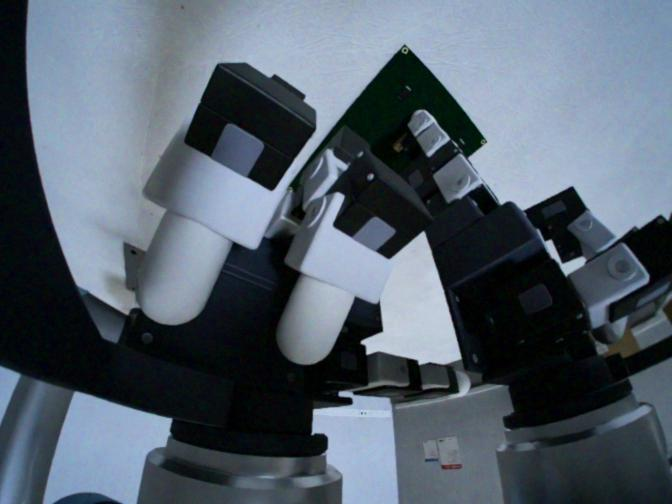

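Request:
{"op": "zero_wrist_force", "data": {
  "arm": "right_arm"
}}

Request:
{"op": "move", "data": {
  "target": [0,0,0,0,0,0,0,-0.75,-0.58,-0.70,0,-0.75,-0.58,-0.70,0,0.62,0.5,0.001,0.571,-0.68,-0.23,-0.17,0.4,-0.6,-0.0558,0,0.0008,0,0,0,0,-0.75,-0.58,-0.70,0,0.62,0.5,0,0,0.62,0.5,0,-0.714,-0.678,-0.226,-0.168,0.5,-0.2],
  "speed": 0.01,
  "stop_force": 6
}}

Wrist force sensor zeroed.

Scene clock: 1028.70 s.
left_arm: end_effector_position=(+0.2157, +0.1261, +0.1298) hand_goal=(+0.000, -0.750, -0.580, -0.700, +0.000, -0.750, -0.580, -0.700, +0.000, +0.620, +0.500, +0.000, +0.570, -0.680, -0.230, -0.170) hand_measured=(+0.014, -0.748, -0.578, -0.698, +0.014, -0.744, -0.576, -0.698, -0.002, +0.612, +0.496, -0.002, +0.568, -0.678, -0.228, -0.168) hand_current_ma=(+4, +0, +0, +0, +4, +1, +0, +0, +0, -2, +0, +0, +0, +0, +0, +0) hand_state=(goal, goal, goal, goal, goal, goal, goal, goal, goal, goal, goal, goal, goal, goal, goal, goal) hand_current_limit=0.40 hand_speed=-0.60 end_effector_quat_wxyz=(+0.001, +0.000, +1.000, +0.000) | right_arm: end_effector_position=(+0.1772, +0.0348, +0.1310) hand_goal=(+0.000, -0.750, -0.580, -0.700, +0.000, +0.620, +0.500, +0.000, +0.000, +0.620, +0.500, +0.000, -0.714, -0.678, -0.226, -0.168) hand_measured=(+0.072, -0.748, -0.578, -0.698, +0.000, +0.602, +0.496, -0.002, +0.000, +0.600, +0.498, -0.002, -0.712, -0.678, -0.222, -0.168) hand_current_ma=(+194, +3, +2, +3, +0, -41, -4, -3, +0, -45, -4, -4, +2, +1, +6, +0) hand_state=(blocked, goal, goal, goal, goal, goal, goal, goal, goal, goal, goal, goal, goal, goal, goal, goal) hand_current_limit=0.50 hand_speed=-0.20 end_effector_quat_wxyz=(-0.001, -0.002, +1.000, +0.002)
Joint positions: left_arm=[2.386 -1.624 -2.136 -0.951 1.572 -2.357] | right_arm=[1.036 -1.491 2.105 -2.188 -1.568 -0.522]
Joint torques (N m): left_arm=[1.35 25.24 6.74 3.09 1.78 -2.06] | right_arm=[10.21 -35.65 -11.4 -0.88 1.22 1.92]
Wrist force (N, zeroed by zero_wrist_force on right_arm): left_arm=[-1.3 -0.5 -12.5] | right_arm=[2.2 0.1 -4.0]
Wrist torque (N m, zeroed by zero_wrist_force on right_arm): left_arm=[0.88 0.01 -0.17] | right_arm=[0.34 0.16 0.24]
Wrist force, peak (N, zeroed by zero_wrist_force on right_arm): left_arm=[-0.3 -0.7 -14.1] | right_arm=[2.3 -0.1 -4.5]
Hand target: left_arm +0.2157, +0.1261, +0.1298; +0.001, +0.000, +1.000, +0.000 | right_arm +0.1772, +0.0348, +0.1310; -0.001, -0.002, +1.000, +0.002 (not the last commanded pose)
Off the commanded pose: left_arm 0.000 m, 0 deg | right_arm 0.006 m, 0 deg.
move: held (right_arm; a check stopped the path); limits=held
pose unreachable (right arm): on one or more control steps of this call, first in action 0 (counted from 0), this arm could not follow its commanded pose, so it was not sent that pose on those steps. It may still have moved: this result reports where it is.
cause: moving toward the commanded pose would bring a part of the arm too close to another arm (a part of this arm just beyond joint 6 (wrist 3) and a part of the left arm just beyond its joint 6 (wrist 3), 5 mm apart when this arm was first held).

Request:
{"op": "move", "data": {
  "target": [
    [0,0,0,0,0,0,0,-0.75,-0.58,-0.70,0,-0.75,-0.58,-0.70,0,0.62,0.5,0.001,0.571,-0.68,-0.23,-0.17,0.4,-0.6,0.0240,0,0.0058,0,-0.0417,0,0,-0.75,-0.58,-0.70,0,0.62,0.5,0,0,0.62,0.5,0,-0.714,-0.678,-0.226,-0.168,0.5,-0.2],
    [0,0,0,0,0,0,0,-0.75,-0.58,-0.70,0,-0.75,-0.58,-0.70,0,0.62,0.5,0.001,0.571,-0.68,-0.23,-0.17,0.4,-0.6,0.0470,0,0.0155,0,-0.0833,0,0,-0.75,-0.58,-0.70,0,0.62,0.5,0,0,0.62,0.5,0,-0.714,-0.678,-0.226,-0.168,0.5,-0.2],
    [0,0,0,0,0,0,0,-0.75,-0.58,-0.70,0,-0.75,-0.58,-0.70,0,0.62,0.5,0.001,0.571,-0.68,-0.23,-0.17,0.4,-0.6,0.0685,0,0.0281,0,-0.125,0,0,-0.75,-0.58,-0.70,0,0.62,0.5,0,0,0.62,0.5,0,-0.714,-0.678,-0.226,-0.168,0.5,-0.2],
    [0,0,0,0,0,0,0,-0.75,-0.58,-0.70,0,-0.75,-0.58,-0.70,0,0.62,0.5,0.001,0.571,-0.68,-0.23,-0.17,0.4,-0.6,0.0882,0,0.0434,0,-0.1667,0,0,-0.75,-0.58,-0.70,0,0.62,0.5,0,0,0.62,0.5,0,-0.714,-0.678,-0.226,-0.168,0.5,-0.2]
  ],
  "speed": 0.1,
  "blend": 0.004,
  "cameras": ["cam_right_wrist"]
}}

Scene clock: 1048.37 s.
left_arm: end_effector_position=(+0.2157, +0.1261, +0.1298) hand_goal=(+0.000, -0.750, -0.580, -0.700, +0.000, -0.750, -0.580, -0.700, +0.000, +0.620, +0.500, +0.000, +0.570, -0.680, -0.230, -0.170) hand_measured=(+0.052, -0.752, -0.580, -0.700, +0.038, -0.736, -0.572, -0.696, -0.002, +0.612, +0.496, -0.002, +0.568, -0.678, -0.228, -0.168) hand_current_ma=(+40, +0, +0, +0, +24, +6, +2, +0, +0, -2, +0, +0, +0, +0, +0, +0) hand_state=(blocked, goal, goal, goal, blocked, goal, goal, goal, goal, goal, goal, goal, goal, goal, goal, goal) hand_current_limit=0.40 hand_speed=-0.60 end_effector_quat_wxyz=(+0.001, +0.000, +1.000, +0.000) | right_arm: end_effector_position=(+0.1242, +0.0347, +0.1051) hand_goal=(+0.000, -0.750, -0.580, -0.700, +0.000, +0.620, +0.500, +0.000, +0.000, +0.620, +0.500, +0.000, -0.714, -0.678, -0.226, -0.168) hand_measured=(+0.012, -0.752, -0.584, -0.698, +0.000, +0.602, +0.496, -0.002, +0.000, +0.600, +0.498, -0.002, -0.712, -0.678, -0.222, -0.168) hand_current_ma=(+18, -1, -6, +1, +0, -40, -4, -3, +0, -44, -4, -4, +2, +1, +6, +0) hand_state=(goal, goal, goal, goal, goal, goal, goal, goal, goal, goal, goal, goal, goal, goal, goal, goal) hand_current_limit=0.50 hand_speed=-0.20 end_effector_quat_wxyz=(+0.258, -0.001, +0.966, +0.002) end_effector_velocity=(+0.000, -0.001, +0.000) end_effector_angular_velocity=(-0.002, -0.004, +0.000)
Joint positions: left_arm=[2.386 -1.624 -2.136 -0.951 1.572 -2.357] | right_arm=[1.382 -1.363 2.219 -2.531 -2.084 -0.201]
Joint velocities: left_arm=[within noise] | right_arm=[0.002 0.001 0.001 0 -0.005 0.002]
Joint torques (N m): left_arm=[0.27 24.08 5.05 0.72 -2.35 -1.99] | right_arm=[9.88 -9.3 -7.55 -5.33 -2.13 1.98]
Wrist force (N, zeroed by zero_wrist_force on right_arm): left_arm=[-2.5 -0.3 -7.7] | right_arm=[-1.1 -1.7 -6.8]
Wrist torque (N m, zeroed by zero_wrist_force on right_arm): left_arm=[0.48 -0.15 -0.26] | right_arm=[0.30 -0.07 -0.29]
Wrist force, peak (N, zeroed by zero_wrist_force on right_arm): left_arm=[-1.2 -0.7 -12.9] | right_arm=[-9.1 -1.0 -81.7]
Hand target: left_arm +0.2157, +0.1261, +0.1298; +0.001, +0.000, +1.000, +0.000 | right_arm +0.1242, +0.0347, +0.1051; +0.258, -0.001, +0.966, +0.002
Off the commanded pose: left_arm 0.000 m, 0 deg | right_arm 0.000 m, 0 deg.
move: done
camera_calibration:
cam_right_wrist: T_world_to_cam=[[0.687754, 0.618962, 0.379315, -0.110523], [-0.0122048, -0.51258, 0.858553, -0.124131], [0.725841, -0.595103, -0.344975, 0.0906023], [0, 0, 0, 1]] pos_world=[0.0087349, 0.0587002, 0.179752]
Images, in order (width x height): cam_right_wrist 672x504.

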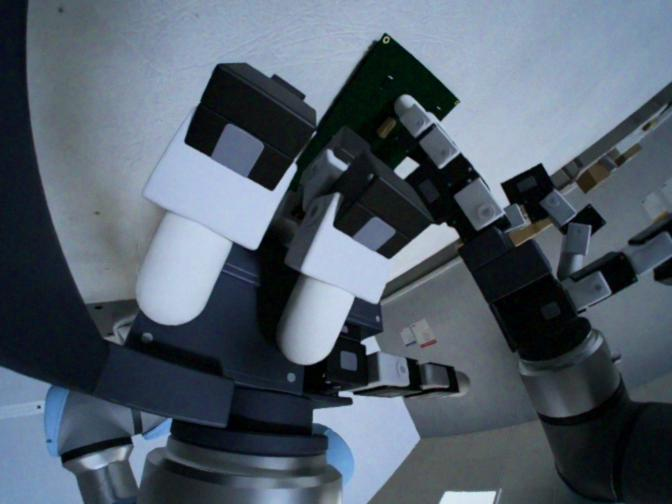

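Request:
{"op": "move", "data": {
  "target": [0,0,0,0,0,0,0,-0.75,-0.58,-0.70,0,-0.75,-0.58,-0.70,0,0.62,0.5,0.001,0.571,-0.68,-0.23,-0.17,0.4,-0.6,-0.0283,0,-0.0991,0,0,0,0,-0.75,-0.58,-0.70,0,0.62,0.5,0,0,0.62,0.5,0,-0.714,-0.678,-0.226,-0.168,0.5,-0.2],
  "speed": 0.1
}}

Request:
{"op": "move", "data": {
  "target": [0,0,0,0,0,0,0,-0.75,-0.58,-0.70,0,-0.75,-0.58,-0.70,0,0.62,0.5,0.001,0.571,-0.68,-0.23,-0.17,0.4,-0.6,0,0,0,0,0,0,0,-1,-1,-1,0,-1,-1,-1,0,-1,-1,-1,-0.714,-0.678,-0.226,-0.168,0.5,-0.2],
  "speed": 0.1,
  "cameras": ["cam_right_wrist"]
}}

Request:
{"op": "zoom_image", "data": {
  "camera": "cam_right_wrist",
  "region": [300, 60, 420, 180]
}}

Scene clock: 1058.90 s.
left_arm: end_effector_position=(+0.2157, +0.1261, +0.1298) hand_goal=(+0.000, -0.750, -0.580, -0.700, +0.000, -0.750, -0.580, -0.700, +0.000, +0.620, +0.500, +0.000, +0.570, -0.680, -0.230, -0.170) hand_measured=(+0.048, -0.752, -0.582, -0.700, +0.034, -0.736, -0.572, -0.696, -0.002, +0.612, +0.496, -0.002, +0.568, -0.678, -0.228, -0.168) hand_current_ma=(+37, +0, +0, +0, +19, +6, +2, +0, +0, -2, +0, +0, +0, +0, +0, +0) hand_state=(blocked, goal, goal, goal, blocked, goal, goal, goal, goal, goal, goal, goal, goal, goal, goal, goal) hand_current_limit=0.40 hand_speed=-0.60 end_effector_quat_wxyz=(+0.001, +0.000, +1.000, +0.000) | right_arm: end_effector_position=(+0.1093, +0.0345, +0.1650) hand_goal=(+0.000, -0.750, -0.580, -0.700, +0.000, +0.620, +0.500, +0.000, +0.000, +0.620, +0.500, +0.000, -0.714, -0.678, -0.226, -0.168) hand_measured=(+0.010, -0.752, -0.582, -0.698, +0.000, +0.604, +0.496, -0.002, +0.000, +0.602, +0.498, -0.002, -0.712, -0.678, -0.222, -0.168) hand_current_ma=(+13, -1, -3, +1, +0, -38, -4, -3, +0, -42, -4, -4, +2, +1, +6, +0) hand_state=(goal, goal, goal, goal, goal, goal, goal, goal, goal, goal, goal, goal, goal, goal, goal, goal) hand_current_limit=0.50 hand_speed=-0.20 end_effector_quat_wxyz=(+0.258, -0.001, +0.966, +0.002)
Joint positions: left_arm=[2.386 -1.624 -2.136 -0.951 1.572 -2.357] | right_arm=[1.416 -1.482 2.147 -2.321 -2.087 -0.163]
Joint torques (N m): left_arm=[0.94 24.43 6.88 3 1.4 -1.81] | right_arm=[11.42 -36.91 -27.33 -0.21 -2.28 1.98]
Wrist force (N, zeroed by zero_wrist_force on right_arm): left_arm=[-1.4 -0.4 -8.9] | right_arm=[-1.5 -1.6 0.2]
Wrist torque (N m, zeroed by zero_wrist_force on right_arm): left_arm=[0.58 0.00 -0.19] | right_arm=[-0.24 0.07 -0.33]
Wrist force, peak (N, zeroed by zero_wrist_force on right_arm): left_arm=[-1.4 -0.2 -9.2] | right_arm=[-1.0 -1.5 -7.7]
Hand target: left_arm +0.2157, +0.1261, +0.1298; +0.001, +0.000, +1.000, +0.000 | right_arm +0.1093, +0.0345, +0.1651; +0.258, -0.001, +0.966, +0.002
Off the commanded pose: left_arm 0.000 m, 0 deg | right_arm 0.000 m, 0 deg.
move: done

Scene clock: 1059.80 s.
left_arm: end_effector_position=(+0.2157, +0.1261, +0.1298) hand_goal=(+0.000, -0.750, -0.580, -0.700, +0.000, -0.750, -0.580, -0.700, +0.000, +0.620, +0.500, +0.000, +0.570, -0.680, -0.230, -0.170) hand_measured=(+0.048, -0.752, -0.582, -0.700, +0.034, -0.736, -0.572, -0.696, -0.002, +0.612, +0.496, -0.002, +0.568, -0.678, -0.228, -0.168) hand_current_ma=(+37, +0, +0, +0, +19, +6, +2, +0, +0, -2, +0, +0, +0, +0, +0, +0) hand_state=(blocked, goal, goal, goal, blocked, goal, goal, goal, goal, goal, goal, goal, goal, goal, goal, goal) hand_current_limit=0.40 hand_speed=-0.60 end_effector_quat_wxyz=(+0.001, +0.000, +1.000, +0.000) | right_arm: end_effector_position=(+0.1093, +0.0345, +0.1651) hand_goal=(+0.000, -1.000, -1.000, -1.000, +0.000, -1.000, -1.000, -1.000, +0.000, -1.000, -1.000, -1.000, -0.714, -0.678, -0.226, -0.168) hand_measured=(+0.008, -0.992, -0.994, -0.996, +0.000, -0.990, -0.994, -0.998, +0.000, -0.988, -0.994, -0.996, -0.712, -0.678, -0.222, -0.168) hand_current_ma=(+12, +16, +9, +4, +0, +22, +9, +4, +0, +24, +8, +5, +2, +1, +6, +0) hand_state=(goal, goal, goal, goal, goal, goal, goal, goal, goal, goal, goal, goal, goal, goal, goal, goal) hand_current_limit=0.50 hand_speed=-0.20 end_effector_quat_wxyz=(+0.258, -0.001, +0.966, +0.002)
Joint positions: left_arm=[2.386 -1.624 -2.136 -0.951 1.572 -2.357] | right_arm=[1.416 -1.482 2.147 -2.321 -2.087 -0.163]
Joint torques (N m): left_arm=[2.9 23.77 4.43 3.81 1.7 -1.77] | right_arm=[10.99 -36.91 -25.8 -1.1 -2.2 1.93]
Wrist force (N, zeroed by zero_wrist_force on right_arm): left_arm=[-1.3 -0.3 -8.8] | right_arm=[-1.4 -1.6 0.4]
Wrist torque (N m, zeroed by zero_wrist_force on right_arm): left_arm=[0.58 -0.01 -0.18] | right_arm=[-0.41 0.12 -0.22]
Wrist force, peak (N, zeroed by zero_wrist_force on right_arm): left_arm=[-1.4 -0.6 -9.1] | right_arm=[-1.3 -2.4 0.2]
Hand target: left_arm +0.2157, +0.1261, +0.1298; +0.001, +0.000, +1.000, +0.000 | right_arm +0.1093, +0.0345, +0.1651; +0.258, -0.001, +0.966, +0.002
Off the commanded pose: left_arm 0.000 m, 0 deg | right_arm 0.000 m, 0 deg.
move: done
camera_calibration:
cam_right_wrist: T_world_to_cam=[[0.687648, 0.618941, 0.379542, -0.122796], [-0.0124697, -0.512608, 0.858532, -0.175891], [0.725937, -0.595101, -0.344776, 0.121928], [0, 0, 0, 1]] pos_world=[-0.00626507, 0.0584002, 0.239652]
Images, in order (width x height): cam_right_wrist 672x504.

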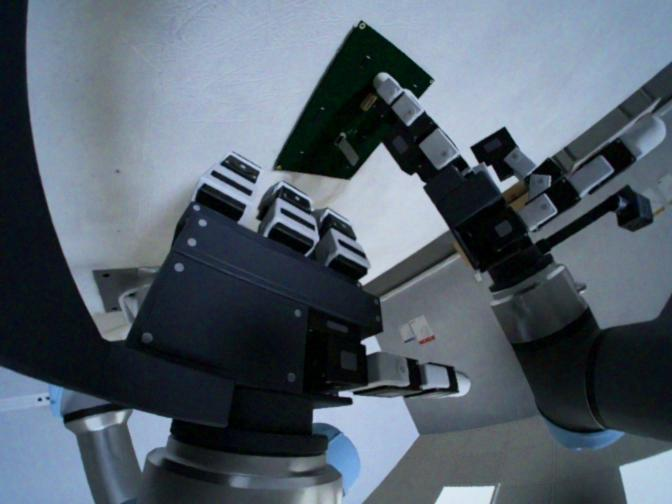

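Scaled by 4.200 from the camera's 672x504 image, which has a finer 960x720 frame.

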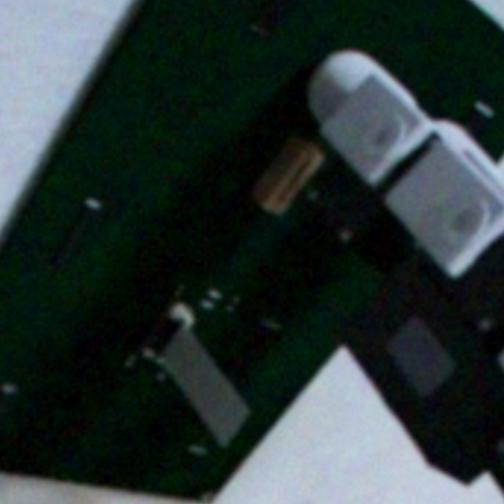

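Request:
{"op": "zoom_image", "data": {
  "camera": "cam_right_wrist",
  "region": [325, 125, 365, 165]
}}

Scaled by 12.600 from the camera's 672x504 image, which has a finer 960x720 frame.

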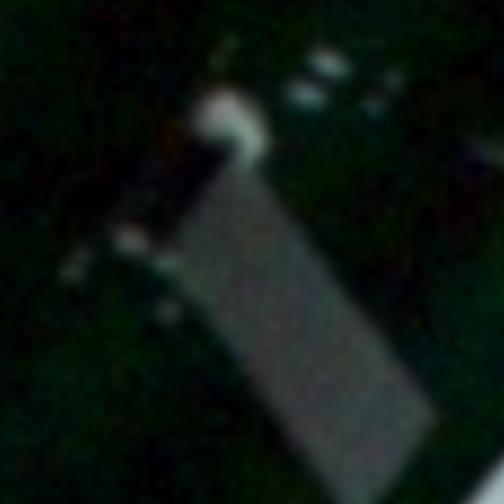

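Request:
{"op": "move", "data": {
  "target": [-0.0167,0.0083,-0.0133,0,0,0,0,-0.75,-0.58,-0.70,0,-0.75,-0.58,-0.70,0,0.62,0.5,0.001,0.571,-0.68,-0.23,-0.17,0.4,-0.6,-0.0807,-0.1408,-0.0208,0,0.1667,0,0,0.62,0.5,0,0,0.62,0.5,0,0,0.62,0.5,0,-0.714,-0.678,-0.226,-0.168,0.5,-0.2],
  "speed": 0.15,
  "cameras": ["cam_right_wrist"]
}}

Request:
{"op": "zoom_image", "data": {
  "camera": "cam_right_wrist",
  "region": [310, 0, 490, 170]
}}

Scene clock: 1137.67 s.
left_arm: end_effector_position=(+0.2257, +0.1311, +0.1378) hand_goal=(+0.000, -0.750, -0.580, -0.700, +0.000, -0.750, -0.580, -0.700, +0.000, +0.620, +0.500, +0.000, +0.570, -0.680, -0.230, -0.170) hand_measured=(+0.002, -0.750, -0.582, -0.702, +0.004, -0.746, -0.576, -0.698, -0.002, +0.612, +0.496, -0.002, +0.568, -0.678, -0.228, -0.168) hand_current_ma=(+0, +0, +0, +0, +0, +1, +0, +0, +0, -2, +0, +0, +0, +0, +0, +0) hand_state=(goal, goal, goal, goal, goal, goal, goal, goal, goal, goal, goal, goal, goal, goal, goal, goal) hand_current_limit=0.40 hand_speed=-0.60 end_effector_quat_wxyz=(+0.001, +0.000, +1.000, +0.000) | right_arm: end_effector_position=(+0.1452, -0.0500, +0.1997) hand_goal=(+0.000, +0.620, +0.500, +0.000, +0.000, +0.620, +0.500, +0.000, +0.000, +0.620, +0.500, +0.000, -0.714, -0.678, -0.226, -0.168) hand_measured=(+0.004, +0.604, +0.498, -0.002, +0.000, +0.602, +0.496, -0.002, +0.000, +0.600, +0.496, -0.002, -0.712, -0.678, -0.222, -0.168) hand_current_ma=(+4, -36, -4, -3, +0, -42, -5, -3, +0, -46, -4, -4, +2, +1, +6, +0) hand_state=(goal, goal, goal, goal, goal, goal, goal, goal, goal, goal, goal, goal, goal, goal, goal, goal) hand_current_limit=0.50 hand_speed=-0.20 end_effector_quat_wxyz=(+0.000, -0.002, +1.000, +0.002)
Joint positions: left_arm=[2.41 -1.613 -2.124 -0.975 1.572 -2.333] | right_arm=[0.996 -1.818 2.199 -1.955 -1.568 -0.561]
Joint torques (N m): left_arm=[8.55 32.37 29.95 0.57 -1.3 1.83] | right_arm=[-10.02 -25.81 -28.4 -0.48 2.17 -2.13]
Wrist force (N, zeroed by zero_wrist_force on right_arm): left_arm=[0.2 -0.8 -1.9] | right_arm=[0.0 -1.4 -0.2]
Wrist torque (N m, zeroed by zero_wrist_force on right_arm): left_arm=[0.07 0.17 -0.13] | right_arm=[-0.11 0.01 0.14]
Wrist force, peak (N, zeroed by zero_wrist_force on right_arm): left_arm=[-1.4 -0.3 -9.1] | right_arm=[0.4 -5.1 0.6]
Hand target: left_arm +0.2257, +0.1311, +0.1378; +0.001, +0.000, +1.000, +0.000 | right_arm +0.1453, -0.0500, +0.1997; -0.001, -0.002, +1.000, +0.002
Off the commanded pose: left_arm 0.000 m, 0 deg | right_arm 0.000 m, 0 deg.
move: done
camera_calibration:
cam_right_wrist: T_world_to_cam=[[0.78386, 0.62074, -0.0156532, -0.0433357], [0.41953, -0.510854, 0.750349, -0.289499], [0.457775, -0.594735, -0.660857, 0.159555], [0, 0, 0, 1]] pos_world=[0.0823825, -0.0260985, 0.32199]
Images, in order (width x height): cam_right_wrist 672x504.

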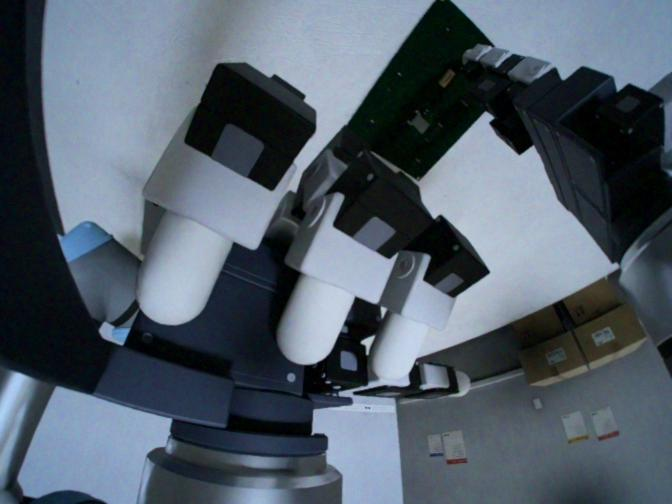

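Scaled by 2.800 from the camera's 672x504 image, which has a finer 960x720 frame.

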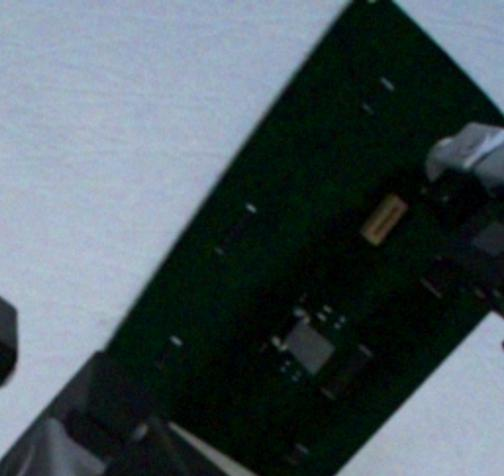

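Request:
{"op": "execute_actions", "data": {
  "actions": [],
  "cameras": ["cam_right_wrist", "cam_left_wrist", "cam_head_left"]
}}

Scene clock: 1157.87 s.
left_arm: end_effector_position=(+0.2257, +0.1311, +0.1378) hand_goal=(+0.000, -0.750, -0.580, -0.700, +0.000, -0.750, -0.580, -0.700, +0.000, +0.620, +0.500, +0.000, +0.570, -0.680, -0.230, -0.170) hand_measured=(+0.002, -0.750, -0.582, -0.702, +0.004, -0.746, -0.576, -0.698, -0.002, +0.612, +0.496, -0.002, +0.568, -0.678, -0.228, -0.168) hand_current_ma=(+0, +0, +0, +0, +0, +1, +0, +0, +0, -2, +0, +0, +0, +0, +0, +0) hand_state=(goal, goal, goal, goal, goal, goal, goal, goal, goal, goal, goal, goal, goal, goal, goal, goal) hand_current_limit=0.40 hand_speed=-0.60 end_effector_quat_wxyz=(+0.001, +0.000, +1.000, +0.000) | right_arm: end_effector_position=(+0.1453, -0.0500, +0.1997) hand_goal=(+0.000, +0.620, +0.500, +0.000, +0.000, +0.620, +0.500, +0.000, +0.000, +0.620, +0.500, +0.000, -0.714, -0.678, -0.226, -0.168) hand_measured=(+0.004, +0.604, +0.498, -0.002, +0.000, +0.602, +0.496, -0.002, +0.000, +0.600, +0.496, -0.002, -0.712, -0.678, -0.222, -0.168) hand_current_ma=(+4, -36, -4, -3, +0, -42, -5, -3, +0, -46, -4, -4, +2, +1, +6, +0) hand_state=(goal, goal, goal, goal, goal, goal, goal, goal, goal, goal, goal, goal, goal, goal, goal, goal) hand_current_limit=0.50 hand_speed=-0.20 end_effector_quat_wxyz=(-0.001, -0.002, +1.000, +0.002)
Joint positions: left_arm=[2.41 -1.613 -2.124 -0.975 1.572 -2.333] | right_arm=[0.996 -1.819 2.199 -1.954 -1.568 -0.561]
Joint velocities: within noise
Joint torques (N m): left_arm=[8.44 32.22 30.64 0.49 -1.65 1.93] | right_arm=[-10.04 -26.01 -28.64 -0.49 2.18 -2.08]
Motor temperatures (°C): left_arm=[24 27 24 34 30 34] | right_arm=[26 26 27 30 31 33]
Wrist force (N, zeroed by zero_wrist_force on right_arm): left_arm=[0.3 -0.8 -2.0] | right_arm=[0.0 -1.5 -0.5]
Wrist torque (N m, zeroed by zero_wrist_force on right_arm): left_arm=[0.07 0.15 -0.12] | right_arm=[-0.10 0.00 0.14]
Wrist force, peak (N, zeroed by zero_wrist_force on right_arm): left_arm=[0.3 -1.0 -2.1] | right_arm=[-0.1 -1.9 -0.6]
Hand target: left_arm +0.2257, +0.1311, +0.1378; +0.001, +0.000, +1.000, +0.000 | right_arm +0.1453, -0.0500, +0.1997; -0.001, -0.002, +1.000, +0.002
Off the commanded pose: left_arm 0.000 m, 0 deg | right_arm 0.000 m, 0 deg.
camera_calibration:
cam_left_wrist: T_world_to_cam=[[0.768818, -0.638311, -0.0384427, -0.112666], [-0.390821, -0.516608, 0.761824, -0.00191363], [-0.506141, -0.57068, -0.646642, 0.402376], [0, 0, 0, 1]] pos_world=[0.289531, 0.156723, 0.25732]
cam_right_wrist: T_world_to_cam=[[0.783828, 0.620777, -0.0158222, -0.0433544], [0.419707, -0.510824, 0.75027, -0.289604], [0.457668, -0.594723, -0.660942, 0.159612], [0, 0, 0, 1]] pos_world=[0.0824823, -0.0260985, 0.322089]
Images, in order (width x height): cam_head_left 672x504, cam_left_wrist 672x504, cam_right_wrist 672x504.

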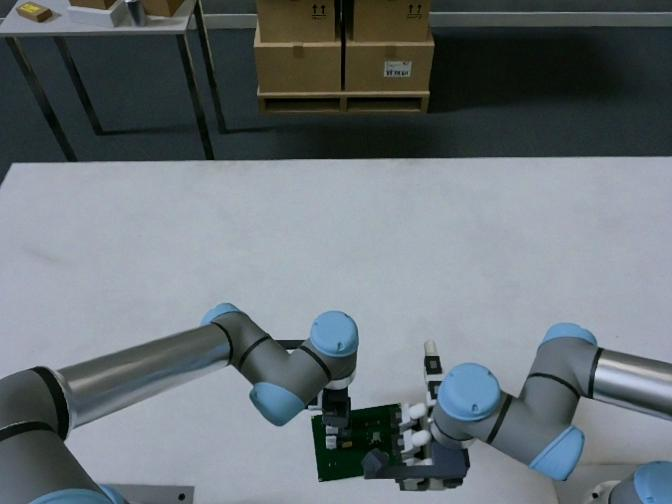

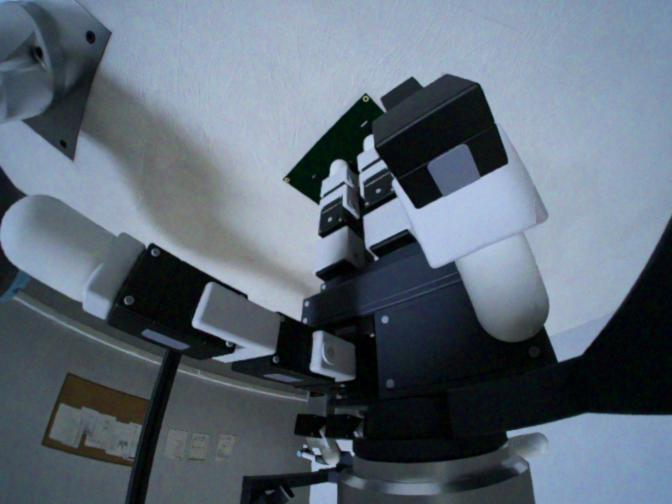

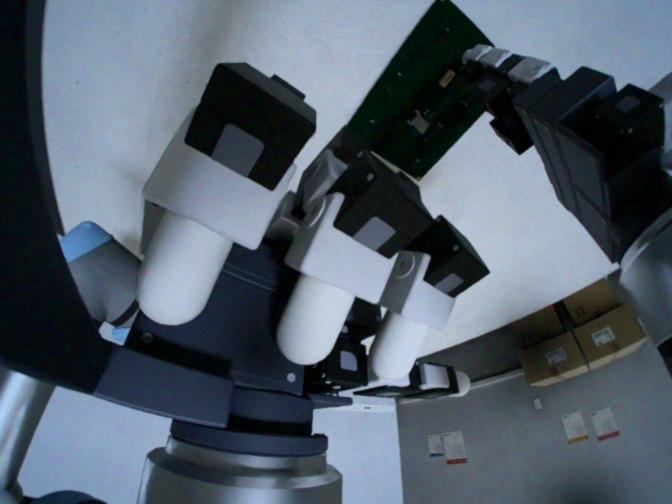

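Request:
{"op": "zoom_image", "data": {
  "camera": "cam_head_left",
  "region": [300, 380, 480, 500]
}}

Request:
{"op": "zoom_image", "data": {
  "camera": "cam_right_wrist",
  "region": [310, 0, 490, 170]
}}

Scaled by 2.800 from the camera's 672x504 image, which has a finer 960x720 frame.

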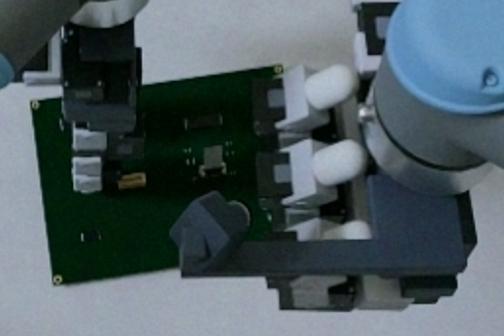

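Scaled by 2.800 from the camera's 672x504 image, which has a finer 960x720 frame.

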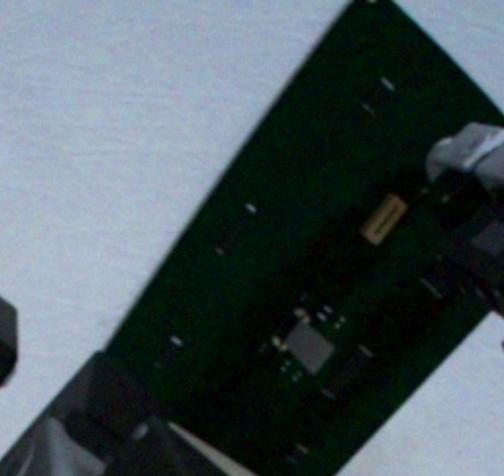

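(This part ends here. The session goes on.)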